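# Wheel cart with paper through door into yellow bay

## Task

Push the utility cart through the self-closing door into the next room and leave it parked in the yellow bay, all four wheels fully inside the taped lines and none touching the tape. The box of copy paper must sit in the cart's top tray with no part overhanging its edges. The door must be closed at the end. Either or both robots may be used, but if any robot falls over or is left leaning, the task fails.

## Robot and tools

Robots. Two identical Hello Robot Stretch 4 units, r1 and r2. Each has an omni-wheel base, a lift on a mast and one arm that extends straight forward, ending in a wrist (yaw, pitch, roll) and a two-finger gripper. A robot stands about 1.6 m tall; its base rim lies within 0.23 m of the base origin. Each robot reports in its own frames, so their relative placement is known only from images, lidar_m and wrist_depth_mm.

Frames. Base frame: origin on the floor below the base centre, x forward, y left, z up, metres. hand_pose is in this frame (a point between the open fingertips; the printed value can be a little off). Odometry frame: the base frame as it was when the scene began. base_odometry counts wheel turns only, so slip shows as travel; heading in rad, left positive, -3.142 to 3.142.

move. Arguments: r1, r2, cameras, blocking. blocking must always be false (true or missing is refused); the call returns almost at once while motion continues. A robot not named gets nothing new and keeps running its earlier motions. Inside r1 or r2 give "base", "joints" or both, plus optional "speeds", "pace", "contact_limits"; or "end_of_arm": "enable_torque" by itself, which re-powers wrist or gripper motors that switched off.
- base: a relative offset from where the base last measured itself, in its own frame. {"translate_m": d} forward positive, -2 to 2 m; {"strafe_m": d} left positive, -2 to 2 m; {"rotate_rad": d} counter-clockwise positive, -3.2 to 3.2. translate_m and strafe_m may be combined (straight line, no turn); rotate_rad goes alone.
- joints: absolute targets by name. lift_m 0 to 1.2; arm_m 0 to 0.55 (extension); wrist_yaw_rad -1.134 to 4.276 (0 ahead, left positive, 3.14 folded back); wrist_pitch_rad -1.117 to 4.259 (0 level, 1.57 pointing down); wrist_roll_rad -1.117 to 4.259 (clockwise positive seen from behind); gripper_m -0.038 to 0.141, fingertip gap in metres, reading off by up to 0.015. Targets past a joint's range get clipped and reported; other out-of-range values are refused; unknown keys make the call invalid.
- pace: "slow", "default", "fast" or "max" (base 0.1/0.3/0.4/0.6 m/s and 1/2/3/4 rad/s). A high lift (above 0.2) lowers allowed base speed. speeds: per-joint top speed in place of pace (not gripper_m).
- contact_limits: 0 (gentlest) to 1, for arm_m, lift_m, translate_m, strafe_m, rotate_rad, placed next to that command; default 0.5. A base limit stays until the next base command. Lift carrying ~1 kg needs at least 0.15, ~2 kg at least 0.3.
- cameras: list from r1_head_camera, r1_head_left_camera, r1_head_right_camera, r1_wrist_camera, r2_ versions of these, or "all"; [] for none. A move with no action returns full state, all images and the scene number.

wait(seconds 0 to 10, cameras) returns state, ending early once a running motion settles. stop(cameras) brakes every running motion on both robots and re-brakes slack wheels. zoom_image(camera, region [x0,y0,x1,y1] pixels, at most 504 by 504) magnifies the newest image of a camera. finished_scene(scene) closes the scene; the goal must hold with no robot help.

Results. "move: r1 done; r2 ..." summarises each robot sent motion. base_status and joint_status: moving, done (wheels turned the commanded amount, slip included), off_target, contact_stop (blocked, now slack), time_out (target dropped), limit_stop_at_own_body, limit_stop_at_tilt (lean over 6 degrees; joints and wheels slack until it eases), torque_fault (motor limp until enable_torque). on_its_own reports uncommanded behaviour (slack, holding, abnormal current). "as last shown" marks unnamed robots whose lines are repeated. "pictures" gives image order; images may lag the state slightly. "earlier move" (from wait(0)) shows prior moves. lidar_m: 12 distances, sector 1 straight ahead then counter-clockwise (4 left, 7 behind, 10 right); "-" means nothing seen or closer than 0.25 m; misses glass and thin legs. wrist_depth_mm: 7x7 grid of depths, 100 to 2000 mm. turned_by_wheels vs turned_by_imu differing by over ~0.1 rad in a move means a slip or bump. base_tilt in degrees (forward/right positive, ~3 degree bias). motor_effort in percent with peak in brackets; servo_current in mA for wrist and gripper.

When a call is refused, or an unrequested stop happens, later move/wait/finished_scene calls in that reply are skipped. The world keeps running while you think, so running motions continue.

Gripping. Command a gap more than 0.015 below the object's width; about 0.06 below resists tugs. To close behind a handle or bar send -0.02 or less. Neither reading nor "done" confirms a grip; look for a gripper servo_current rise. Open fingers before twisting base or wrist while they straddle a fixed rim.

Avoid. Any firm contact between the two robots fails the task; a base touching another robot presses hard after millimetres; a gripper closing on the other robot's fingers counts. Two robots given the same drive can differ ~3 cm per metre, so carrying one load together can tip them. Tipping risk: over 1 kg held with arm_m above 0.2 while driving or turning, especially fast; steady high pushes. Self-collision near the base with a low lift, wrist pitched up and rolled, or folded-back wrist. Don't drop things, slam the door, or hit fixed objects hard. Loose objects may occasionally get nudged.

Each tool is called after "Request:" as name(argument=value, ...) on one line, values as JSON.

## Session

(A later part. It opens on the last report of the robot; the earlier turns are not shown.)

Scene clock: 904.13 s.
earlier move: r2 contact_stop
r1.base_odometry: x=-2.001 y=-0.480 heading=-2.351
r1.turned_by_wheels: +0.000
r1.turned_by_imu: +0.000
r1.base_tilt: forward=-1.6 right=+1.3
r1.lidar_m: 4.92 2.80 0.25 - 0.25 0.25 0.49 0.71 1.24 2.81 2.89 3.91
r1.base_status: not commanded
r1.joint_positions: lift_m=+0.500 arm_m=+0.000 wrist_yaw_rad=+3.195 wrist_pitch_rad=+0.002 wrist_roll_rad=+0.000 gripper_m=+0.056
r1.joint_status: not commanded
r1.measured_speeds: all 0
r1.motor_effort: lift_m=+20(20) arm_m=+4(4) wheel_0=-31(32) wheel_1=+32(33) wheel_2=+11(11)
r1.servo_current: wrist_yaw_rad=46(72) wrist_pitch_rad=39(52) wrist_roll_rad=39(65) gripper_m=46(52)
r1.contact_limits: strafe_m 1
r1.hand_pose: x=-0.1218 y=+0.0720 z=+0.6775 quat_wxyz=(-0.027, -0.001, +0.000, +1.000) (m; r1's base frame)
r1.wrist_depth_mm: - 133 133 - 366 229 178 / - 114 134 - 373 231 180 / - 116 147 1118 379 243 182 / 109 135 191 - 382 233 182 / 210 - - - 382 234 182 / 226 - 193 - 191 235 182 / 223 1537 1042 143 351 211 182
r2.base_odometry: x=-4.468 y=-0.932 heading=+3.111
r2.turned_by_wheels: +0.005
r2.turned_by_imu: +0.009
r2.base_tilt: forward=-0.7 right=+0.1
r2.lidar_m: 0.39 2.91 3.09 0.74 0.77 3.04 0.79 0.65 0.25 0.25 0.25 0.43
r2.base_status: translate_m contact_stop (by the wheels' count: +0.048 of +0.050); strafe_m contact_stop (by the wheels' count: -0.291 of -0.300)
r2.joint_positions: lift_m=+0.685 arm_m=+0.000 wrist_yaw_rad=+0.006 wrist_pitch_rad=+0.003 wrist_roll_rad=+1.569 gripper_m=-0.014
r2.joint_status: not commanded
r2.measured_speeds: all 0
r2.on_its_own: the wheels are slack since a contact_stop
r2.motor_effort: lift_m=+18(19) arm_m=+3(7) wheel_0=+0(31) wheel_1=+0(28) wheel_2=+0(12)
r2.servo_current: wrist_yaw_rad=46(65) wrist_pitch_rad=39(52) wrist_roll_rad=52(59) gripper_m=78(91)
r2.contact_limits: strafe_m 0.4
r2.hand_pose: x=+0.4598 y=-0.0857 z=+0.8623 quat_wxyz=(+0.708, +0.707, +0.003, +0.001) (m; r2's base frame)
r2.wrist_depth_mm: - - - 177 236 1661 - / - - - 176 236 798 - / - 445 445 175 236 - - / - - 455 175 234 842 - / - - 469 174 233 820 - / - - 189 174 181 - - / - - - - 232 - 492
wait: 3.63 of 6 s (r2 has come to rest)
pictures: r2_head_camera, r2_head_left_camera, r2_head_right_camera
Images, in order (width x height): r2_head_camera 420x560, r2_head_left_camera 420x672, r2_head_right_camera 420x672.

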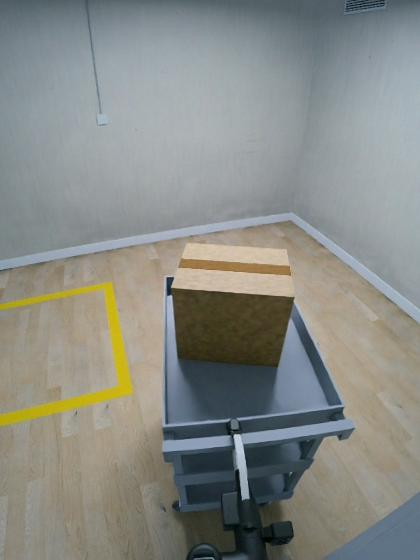

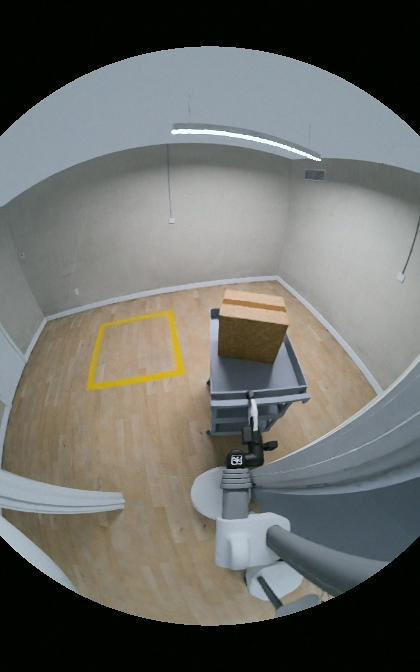

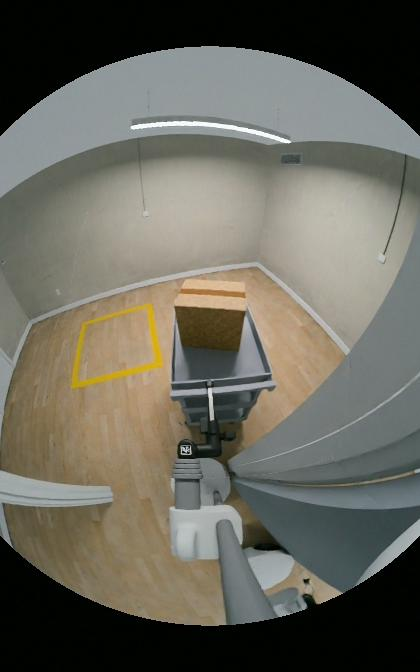

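Request:
move(r2={"base":{"translate_m":0.1,"strafe_m":0.05},"contact_limits":{"translate_m":0.3},"pace":"slow"}, blocking=false)

Request:
wait(seconds=4)

Request:
move(r2={"base":{"translate_m":0.25,"strafe_m":0.35},"contact_limits":{"translate_m":0.3},"pace":"slow"}, blocking=false)

Request:
wait(seconds=6, cameras=["r2_head_camera","r2_head_left_camera","r2_wrist_camera"])

Scene clock: 916.67 s.
move: r2 moving
r1: as last shown
r1.lidar_m: 4.93 2.78 0.25 - 0.25 0.25 0.48 0.72 1.24 2.78 2.89 3.89
r1.motor_effort: lift_m=+20(20) arm_m=+4(4) wheel_0=-31(32) wheel_1=+32(32) wheel_2=+11(11)
r1.servo_current: wrist_yaw_rad=46(59) wrist_pitch_rad=39(52) wrist_roll_rad=52(72) gripper_m=39(46)
r1.contact_limits: strafe_m 1
r1.wrist_depth_mm: - 134 134 - 368 229 178 / - 114 133 - 370 231 180 / - 116 147 1138 377 246 181 / 109 135 192 - 379 233 182 / 209 - - - 382 235 183 / 225 - 193 - 191 235 182 / 223 1537 1008 143 351 211 182
r2.base_odometry: x=-4.481 y=-0.938 heading=+3.111
r2.turned_by_wheels: +0.000
r2.turned_by_imu: +0.000
r2.base_tilt: forward=-0.7 right=+0.1
r2.lidar_m: 0.38 2.90 3.11 0.75 0.77 3.01 0.78 0.63 0.25 0.25 0.25 0.44
r2.base_status: translate_m moving; strafe_m moving
r2.joint_positions: lift_m=+0.685 arm_m=+0.000 wrist_yaw_rad=-0.001 wrist_pitch_rad=+0.003 wrist_roll_rad=+1.569 gripper_m=-0.014
r2.joint_status: not commanded
r2.measured_speeds: translate_m=+0.048 strafe_m=+0.025 rotate_rad=-0.006 lift_m=+0.000 arm_m=+0.000 wrist_yaw_rad=-0.033 wrist_pitch_rad=+0.000 wrist_roll_rad=+0.000
r2.motor_effort: lift_m=+18(19) arm_m=-3(4) wheel_0=+7(7) wheel_1=+8(9) wheel_2=-15(15)
r2.servo_current: wrist_yaw_rad=52(59) wrist_pitch_rad=33(46) wrist_roll_rad=59(59) gripper_m=85(85)
r2.contact_limits: translate_m 0.3
r2.hand_pose: x=+0.4592 y=-0.0878 z=+0.8623 quat_wxyz=(+0.708, +0.707, +0.001, -0.001) (m; r2's base frame)
r2.wrist_depth_mm: - - - 177 236 1756 508 / - - - 433 236 809 - / - - 442 174 233 831 - / - - 452 173 232 831 - / - - 466 172 230 820 - / - - 189 171 180 - - / - - - - 228 - 508
pictures: none

Scene clock: 918.47 s.
earlier move: r2 done
r1.base_odometry: x=-2.001 y=-0.480 heading=-2.351
r1.turned_by_wheels: +0.000
r1.turned_by_imu: +0.000
r1.base_tilt: forward=-1.6 right=+1.3
r1.lidar_m: 4.92 2.78 0.25 - 0.25 0.25 0.48 0.83 1.27 2.77 2.89 3.91
r1.base_status: not commanded
r1.joint_positions: lift_m=+0.500 arm_m=+0.000 wrist_yaw_rad=+3.195 wrist_pitch_rad=+0.002 wrist_roll_rad=+0.000 gripper_m=+0.056
r1.joint_status: not commanded
r1.measured_speeds: all 0
r1.motor_effort: lift_m=+20(20) arm_m=+4(4) wheel_0=-31(32) wheel_1=+32(32) wheel_2=+11(11)
r1.servo_current: wrist_yaw_rad=46(65) wrist_pitch_rad=39(52) wrist_roll_rad=52(72) gripper_m=39(46)
r1.contact_limits: strafe_m 1
r1.hand_pose: x=-0.1218 y=+0.0720 z=+0.6775 quat_wxyz=(-0.027, -0.001, +0.000, +1.000) (m; r1's base frame)
r1.wrist_depth_mm: - 134 133 - 368 230 178 / - 114 133 - 375 232 180 / - 116 147 1229 379 245 181 / 109 135 192 - 379 234 182 / 210 - - - 382 235 183 / 225 - 195 - 190 235 182 / 224 1499 1025 143 351 211 182
r2.base_odometry: x=-4.570 y=-0.979 heading=+3.110
r2.turned_by_wheels: +0.000
r2.turned_by_imu: +0.000
r2.base_tilt: forward=-0.7 right=+0.1
r2.lidar_m: 0.40 2.78 3.09 2.65 0.74 2.99 - 0.64 0.25 0.25 0.26 0.43
r2.base_status: done
r2.joint_positions: lift_m=+0.685 arm_m=+0.000 wrist_yaw_rad=-0.006 wrist_pitch_rad=+0.003 wrist_roll_rad=+1.569 gripper_m=-0.014
r2.joint_status: not commanded
r2.measured_speeds: all 0
r2.motor_effort: lift_m=+19(19) arm_m=+4(4) wheel_0=+0(8) wheel_1=+3(9) wheel_2=-9(17)
r2.servo_current: wrist_yaw_rad=33(65) wrist_pitch_rad=39(46) wrist_roll_rad=46(59) gripper_m=85(91)
r2.contact_limits: translate_m 0.3
r2.hand_pose: x=+0.4588 y=-0.0891 z=+0.8624 quat_wxyz=(+0.708, +0.707, -0.001, -0.003) (m; r2's base frame)
r2.wrist_depth_mm: - - - 163 220 1576 - / - - 424 164 223 798 - / - 445 433 166 224 809 - / - - 455 167 226 809 - / - - 477 169 229 - - / - - 187 170 181 1708 - / - - - - 233 - 1160
wait: 1.80 of 4 s (r2 has come to rest)
pictures: none

Scene clock: 918.97 s.
move: r2 moving
r1: as last shown
r1.lidar_m: 4.92 2.79 0.25 - 0.25 0.25 0.50 0.84 1.26 2.78 2.89 3.88
r1.motor_effort: lift_m=+20(20) arm_m=+4(4) wheel_0=-32(32) wheel_1=+32(32) wheel_2=+11(11)
r1.servo_current: wrist_yaw_rad=52(59) wrist_pitch_rad=39(46) wrist_roll_rad=39(59) gripper_m=33(46)
r1.contact_limits: strafe_m 1
r1.wrist_depth_mm: - 133 134 - 368 229 179 / - 114 133 - 377 231 180 / - 116 147 1281 377 246 181 / 109 134 191 - 379 235 182 / 210 - - - 382 235 182 / 226 - 194 - 191 236 182 / 222 1464 1025 143 353 211 183
r2.base_odometry: x=-4.577 y=-0.988 heading=+3.109
r2.turned_by_wheels: -0.001
r2.turned_by_imu: -0.001
r2.base_tilt: forward=-0.7 right=+0.1
r2.lidar_m: 0.38 2.79 3.11 2.62 0.73 2.96 - 0.64 0.29 0.25 0.54 0.42
r2.base_status: translate_m moving; strafe_m moving
r2.joint_positions: lift_m=+0.685 arm_m=+0.000 wrist_yaw_rad=-0.006 wrist_pitch_rad=+0.003 wrist_roll_rad=+1.569 gripper_m=-0.014
r2.joint_status: not commanded
r2.measured_speeds: translate_m=+0.028 strafe_m=+0.040 rotate_rad=+0.000 lift_m=+0.000 arm_m=+0.000 wrist_yaw_rad=+0.000 wrist_pitch_rad=+0.000 wrist_roll_rad=+0.000
r2.motor_effort: lift_m=+19(19) arm_m=+4(4) wheel_0=-6(11) wheel_1=+7(8) wheel_2=-13(13)
r2.servo_current: wrist_yaw_rad=52(59) wrist_pitch_rad=39(52) wrist_roll_rad=26(52) gripper_m=85(85)
r2.contact_limits: translate_m 0.3
r2.hand_pose: x=+0.4587 y=-0.0892 z=+0.8624 quat_wxyz=(+0.708, +0.707, -0.001, -0.003) (m; r2's base frame)
r2.wrist_depth_mm: - - - 160 217 1618 - / - - 421 163 220 788 - / - 442 439 165 223 820 - / - - 455 167 225 820 - / - - 477 168 228 - - / - - 189 170 182 1661 508 / - - - - 234 - 1229
pictures: none

Scene clock: 924.03 s.
earlier move: r2 done
r1.base_odometry: x=-2.001 y=-0.480 heading=-2.351
r1.turned_by_wheels: +0.000
r1.turned_by_imu: +0.000
r1.base_tilt: forward=-1.6 right=+1.3
r1.lidar_m: 4.94 2.79 0.25 - 0.25 0.25 0.50 1.17 1.26 2.79 2.89 3.89
r1.base_status: not commanded
r1.joint_positions: lift_m=+0.500 arm_m=+0.000 wrist_yaw_rad=+3.195 wrist_pitch_rad=+0.002 wrist_roll_rad=+0.000 gripper_m=+0.056
r1.joint_status: not commanded
r1.measured_speeds: all 0
r1.motor_effort: lift_m=+20(20) arm_m=+4(4) wheel_0=-31(32) wheel_1=+32(33) wheel_2=+11(11)
r1.servo_current: wrist_yaw_rad=52(72) wrist_pitch_rad=39(52) wrist_roll_rad=39(65) gripper_m=46(52)
r1.contact_limits: strafe_m 1
r1.hand_pose: x=-0.1218 y=+0.0720 z=+0.6775 quat_wxyz=(-0.027, -0.001, +0.000, +1.000) (m; r1's base frame)
r1.wrist_depth_mm: - 133 133 - 368 229 179 / - 114 133 - 375 232 180 / - 116 147 798 377 246 181 / 109 135 192 - 379 234 182 / 208 - - - 379 235 182 / 225 - 195 1576 191 235 182 / 223 1281 1255 143 355 210 182
r2.base_odometry: x=-4.831 y=-1.320 heading=+3.109
r2.turned_by_wheels: +0.000
r2.turned_by_imu: -0.002
r2.base_tilt: forward=-0.6 right=+0.0
r2.lidar_m: 0.44 2.45 2.78 2.39 0.79 0.62 - 1.20 0.61 0.65 0.33 0.33
r2.base_status: done
r2.joint_positions: lift_m=+0.685 arm_m=+0.000 wrist_yaw_rad=-0.006 wrist_pitch_rad=+0.003 wrist_roll_rad=+1.569 gripper_m=-0.014
r2.joint_status: not commanded
r2.measured_speeds: all 0
r2.motor_effort: lift_m=+19(19) arm_m=+4(4) wheel_0=-11(16) wheel_1=+2(9) wheel_2=-8(14)
r2.servo_current: wrist_yaw_rad=52(78) wrist_pitch_rad=46(52) wrist_roll_rad=52(65) gripper_m=85(91)
r2.contact_limits: translate_m 0.3
r2.hand_pose: x=+0.4587 y=-0.0892 z=+0.8624 quat_wxyz=(+0.708, +0.707, -0.001, -0.003) (m; r2's base frame)
r2.wrist_depth_mm: - 357 349 - 136 - - / - 413 404 - 152 - - / - - 477 - 171 - - / - - - 113 195 1499 488 / - - - 131 220 1618 1182 / - - 189 157 176 1430 332 / - - - - - 1756 1138
wait: 5.07 of 6 s (r2 has come to rest)
pictures: r2_head_camera, r2_head_left_camera, r2_wrist_camera
Images, in order (width x height): r2_head_camera 420x560, r2_head_left_camera 420x672, r2_wrist_camera 616x392.

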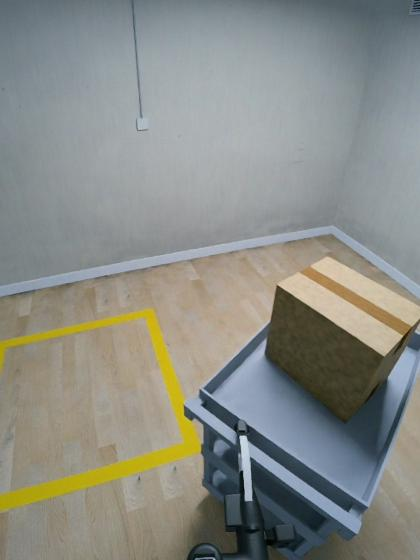

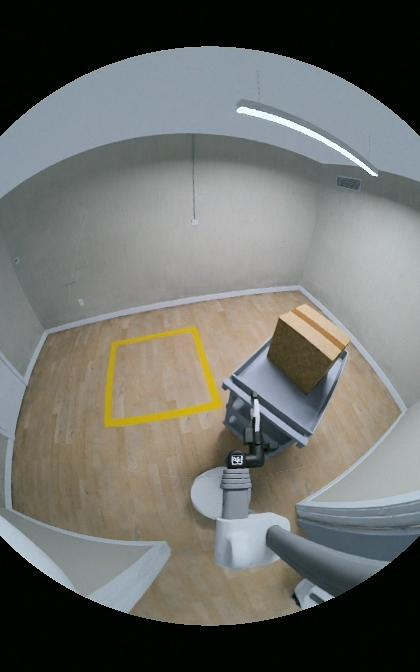

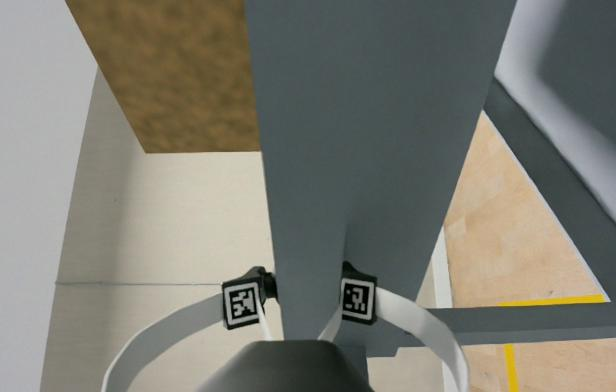

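Request:
move(r2={"base":{"translate_m":0.25,"strafe_m":0.27},"contact_limits":{"strafe_m":0.4},"pace":"slow"}, blocking=false)

Request:
wait(seconds=6)

Request:
move(r2={"base":{"rotate_rad":-0.75},"pace":"slow"}, blocking=false)

Request:
wait(seconds=4, cameras=["r2_head_camera","r2_head_left_camera","r2_wrist_camera"])

Scene clock: 967.30 s.
move: r2 moving
r1: as last shown
r1.lidar_m: 4.91 2.79 0.25 - 0.25 0.25 0.48 1.20 1.25 2.79 2.89 3.87
r1.motor_effort: lift_m=+20(20) arm_m=+4(4) wheel_0=-32(32) wheel_1=+32(32) wheel_2=+11(11)
r1.servo_current: wrist_yaw_rad=39(65) wrist_pitch_rad=39(46) wrist_roll_rad=65(65) gripper_m=46(46)
r1.contact_limits: strafe_m 1
r1.wrist_depth_mm: - 134 134 - 370 229 178 / - 114 133 - 375 231 180 / - 116 147 788 377 246 181 / 109 135 192 - 379 235 182 / 209 - - - 379 235 182 / 225 - 193 1618 191 236 182 / 222 1281 1308 143 351 210 182
r2.base_odometry: x=-4.840 y=-1.329 heading=+3.108
r2.turned_by_wheels: -0.001
r2.turned_by_imu: -0.001
r2.base_tilt: forward=-0.7 right=+0.1
r2.lidar_m: 0.46 2.43 2.80 2.36 0.81 0.61 - 1.19 0.59 0.69 0.33 0.33
r2.base_status: translate_m moving; strafe_m moving
r2.joint_positions: lift_m=+0.685 arm_m=+0.000 wrist_yaw_rad=-0.007 wrist_pitch_rad=+0.003 wrist_roll_rad=+1.569 gripper_m=-0.014
r2.joint_status: not commanded
r2.measured_speeds: translate_m=+0.034 strafe_m=+0.037 rotate_rad=+0.000 lift_m=+0.000 arm_m=+0.000 wrist_yaw_rad=+0.000 wrist_pitch_rad=+0.000 wrist_roll_rad=+0.000
r2.motor_effort: lift_m=+18(19) arm_m=+4(4) wheel_0=-6(13) wheel_1=+7(7) wheel_2=-13(13)
r2.servo_current: wrist_yaw_rad=52(59) wrist_pitch_rad=39(46) wrist_roll_rad=46(52) gripper_m=78(85)
r2.contact_limits: strafe_m 0.4
r2.hand_pose: x=+0.4587 y=-0.0893 z=+0.8624 quat_wxyz=(+0.708, +0.707, -0.001, -0.003) (m; r2's base frame)
r2.wrist_depth_mm: - 353 347 - 135 - - / - 415 402 - 150 - - / - - 480 - 170 525 - / - - - 108 194 1537 488 / - - - 129 227 1661 1205 / - - 189 156 175 1430 330 / - - - - - 1708 1205
pictures: none

Scene clock: 971.73 s.
earlier move: r2 done
r1.base_odometry: x=-2.001 y=-0.480 heading=-2.351
r1.turned_by_wheels: +0.000
r1.turned_by_imu: +0.000
r1.base_tilt: forward=-1.6 right=+1.3
r1.lidar_m: 4.91 2.80 0.25 - 0.25 0.25 0.50 1.29 1.25 2.79 2.87 3.90
r1.base_status: not commanded
r1.joint_positions: lift_m=+0.500 arm_m=+0.000 wrist_yaw_rad=+3.195 wrist_pitch_rad=+0.002 wrist_roll_rad=+0.000 gripper_m=+0.056
r1.joint_status: not commanded
r1.measured_speeds: all 0
r1.motor_effort: lift_m=+20(20) arm_m=+4(4) wheel_0=-32(32) wheel_1=+32(33) wheel_2=+11(11)
r1.servo_current: wrist_yaw_rad=26(72) wrist_pitch_rad=46(52) wrist_roll_rad=39(65) gripper_m=46(52)
r1.contact_limits: strafe_m 1
r1.hand_pose: x=-0.1218 y=+0.0720 z=+0.6775 quat_wxyz=(-0.027, -0.001, +0.000, +1.000) (m; r1's base frame)
r1.wrist_depth_mm: - 134 134 - 370 229 179 / - 114 134 - 375 231 180 / - 116 147 788 377 245 181 / 109 134 191 - 382 234 182 / 210 - - - 379 235 182 / 225 - 193 - 191 235 182 / 224 1537 1537 143 353 211 182
r2.base_odometry: x=-5.090 y=-1.581 heading=+3.109
r2.turned_by_wheels: +0.001
r2.turned_by_imu: -0.002
r2.base_tilt: forward=-0.7 right=+0.1
r2.lidar_m: 0.47 2.14 2.43 2.16 1.50 0.81 0.70 1.56 0.96 1.24 0.25 0.32
r2.base_status: done
r2.joint_positions: lift_m=+0.685 arm_m=+0.000 wrist_yaw_rad=-0.010 wrist_pitch_rad=+0.003 wrist_roll_rad=+1.569 gripper_m=-0.014
r2.joint_status: not commanded
r2.measured_speeds: all 0
r2.motor_effort: lift_m=+18(19) arm_m=+4(4) wheel_0=-5(20) wheel_1=+3(8) wheel_2=-5(22)
r2.servo_current: wrist_yaw_rad=65(234) wrist_pitch_rad=33(46) wrist_roll_rad=39(59) gripper_m=78(91)
r2.contact_limits: strafe_m 0.4
r2.hand_pose: x=+0.4584 y=-0.0902 z=+0.8624 quat_wxyz=(+0.708, +0.707, -0.002, -0.004) (m; r2's base frame)
r2.wrist_depth_mm: - - - - - - - / - - - - - - - / - - - - - - - / - - - - - - 1118 / - - - - - 338 1060 / - - - - 158 1397 1118 / - 124 - - - - 1138
wait: 4.43 of 6 s (r2 has come to rest)
pictures: none

Scene clock: 972.23 s.
move: r2 moving
r1: as last shown
r1.lidar_m: 4.93 2.80 0.25 - 0.25 0.25 0.47 1.33 1.26 2.79 2.88 3.93
r1.servo_current: wrist_yaw_rad=46(59) wrist_pitch_rad=39(52) wrist_roll_rad=46(65) gripper_m=46(46)
r1.contact_limits: strafe_m 1
r1.wrist_depth_mm: - 134 133 - 368 229 178 / - 114 133 - 375 232 180 / - 116 147 788 379 246 181 / 109 135 192 - 377 234 181 / 209 - - - 382 236 183 / 226 - 193 - 191 236 183 / 223 1576 1499 143 351 211 183
r2.base_odometry: x=-5.090 y=-1.581 heading=+2.985
r2.turned_by_wheels: -0.123
r2.turned_by_imu: -0.119
r2.base_tilt: forward=-0.7 right=+0.0
r2.lidar_m: 0.42 2.14 2.30 2.21 1.96 0.88 0.73 1.56 0.94 1.07 0.26 0.31
r2.base_status: rotate_rad moving
r2.joint_positions: lift_m=+0.685 arm_m=+0.000 wrist_yaw_rad=+0.012 wrist_pitch_rad=+0.003 wrist_roll_rad=+1.569 gripper_m=-0.014
r2.joint_status: not commanded
r2.measured_speeds: translate_m=+0.000 strafe_m=+0.000 rotate_rad=-0.487 lift_m=+0.000 arm_m=+0.000 wrist_yaw_rad=+0.048 wrist_pitch_rad=+0.000 wrist_roll_rad=+0.000
r2.motor_effort: lift_m=+18(19) arm_m=+4(4) wheel_0=+15(20) wheel_1=+11(11) wheel_2=+12(12)
r2.servo_current: wrist_yaw_rad=72(72) wrist_pitch_rad=39(46) wrist_roll_rad=46(52) gripper_m=72(85)
r2.hand_pose: x=+0.4603 y=-0.0840 z=+0.8624 quat_wxyz=(+0.708, +0.707, +0.005, +0.003) (m; r2's base frame)
r2.wrist_depth_mm: - 351 - - - - - / - 433 - - - - - / - - - - - - 469 / - - - - - 1366 1182 / - - - - - 1618 1255 / - - 182 - 174 329 334 / - - - - - - 1138
pictures: none

Scene clock: 973.77 s.
earlier move: r2 done
r1.base_odometry: x=-2.001 y=-0.480 heading=-2.351
r1.turned_by_wheels: +0.000
r1.turned_by_imu: +0.000
r1.base_tilt: forward=-1.6 right=+1.2
r1.lidar_m: 4.93 2.81 0.25 - 0.25 0.25 0.48 1.34 1.25 2.78 2.90 3.91
r1.base_status: not commanded
r1.joint_positions: lift_m=+0.500 arm_m=+0.000 wrist_yaw_rad=+3.195 wrist_pitch_rad=+0.002 wrist_roll_rad=+0.000 gripper_m=+0.056
r1.joint_status: not commanded
r1.measured_speeds: all 0
r1.motor_effort: lift_m=+20(20) arm_m=+4(4) wheel_0=-31(32) wheel_1=+32(33) wheel_2=+11(11)
r1.servo_current: wrist_yaw_rad=46(59) wrist_pitch_rad=46(52) wrist_roll_rad=39(65) gripper_m=33(46)
r1.contact_limits: strafe_m 1
r1.hand_pose: x=-0.1218 y=+0.0720 z=+0.6775 quat_wxyz=(-0.027, -0.001, +0.000, +1.000) (m; r1's base frame)
r1.wrist_depth_mm: - 134 133 - 366 229 178 / - 114 133 - 373 232 180 / - 116 147 788 375 246 181 / 109 134 191 - 379 235 183 / 209 - - - 382 234 182 / 226 - 194 1983 191 234 182 / 222 1576 1576 143 355 211 182
r2.base_odometry: x=-5.090 y=-1.581 heading=+2.359
r2.turned_by_wheels: -0.626
r2.turned_by_imu: -0.616
r2.base_tilt: forward=-0.7 right=+0.1
r2.lidar_m: 0.37 2.24 2.14 2.21 2.28 2.17 0.99 0.75 1.70 1.00 0.98 0.47
r2.base_status: done
r2.joint_positions: lift_m=+0.685 arm_m=+0.000 wrist_yaw_rad=+0.003 wrist_pitch_rad=+0.003 wrist_roll_rad=+1.569 gripper_m=-0.014
r2.joint_status: not commanded
r2.measured_speeds: all 0
r2.motor_effort: lift_m=+19(19) arm_m=+4(6) wheel_0=+2(28) wheel_1=+2(14) wheel_2=+7(16)
r2.servo_current: wrist_yaw_rad=39(143) wrist_pitch_rad=46(46) wrist_roll_rad=46(59) gripper_m=78(85)
r2.hand_pose: x=+0.4595 y=-0.0866 z=+0.8624 quat_wxyz=(+0.708, +0.707, +0.002, +0.000) (m; r2's base frame)
r2.wrist_depth_mm: - - - 201 266 1708 1229 / - - - 196 258 1661 - / - - 455 190 251 842 - / - 459 462 185 243 854 - / - - 466 181 237 842 - / - - 186 176 181 - - / - - 473 - 228 1618 -
wait: 1.53 of 4 s (r2 has come to rest)
pictures: r2_head_camera, r2_head_left_camera, r2_wrist_camera
Images, in order (width x height): r2_head_camera 420x560, r2_head_left_camera 420x672, r2_wrist_camera 616x392.

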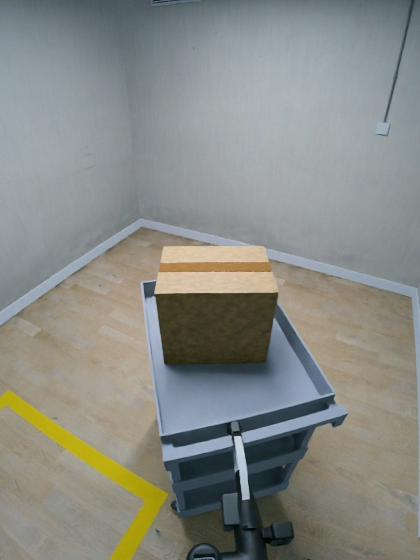

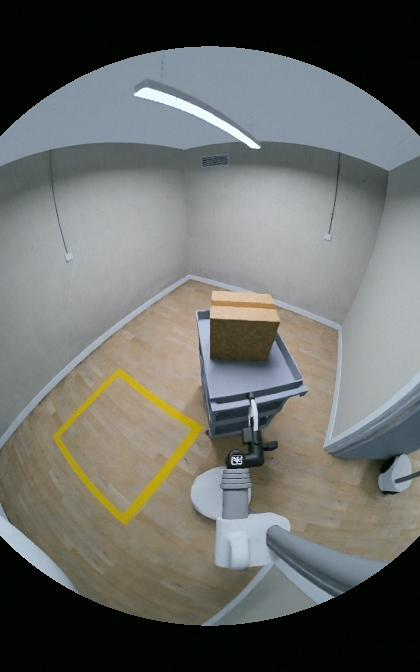

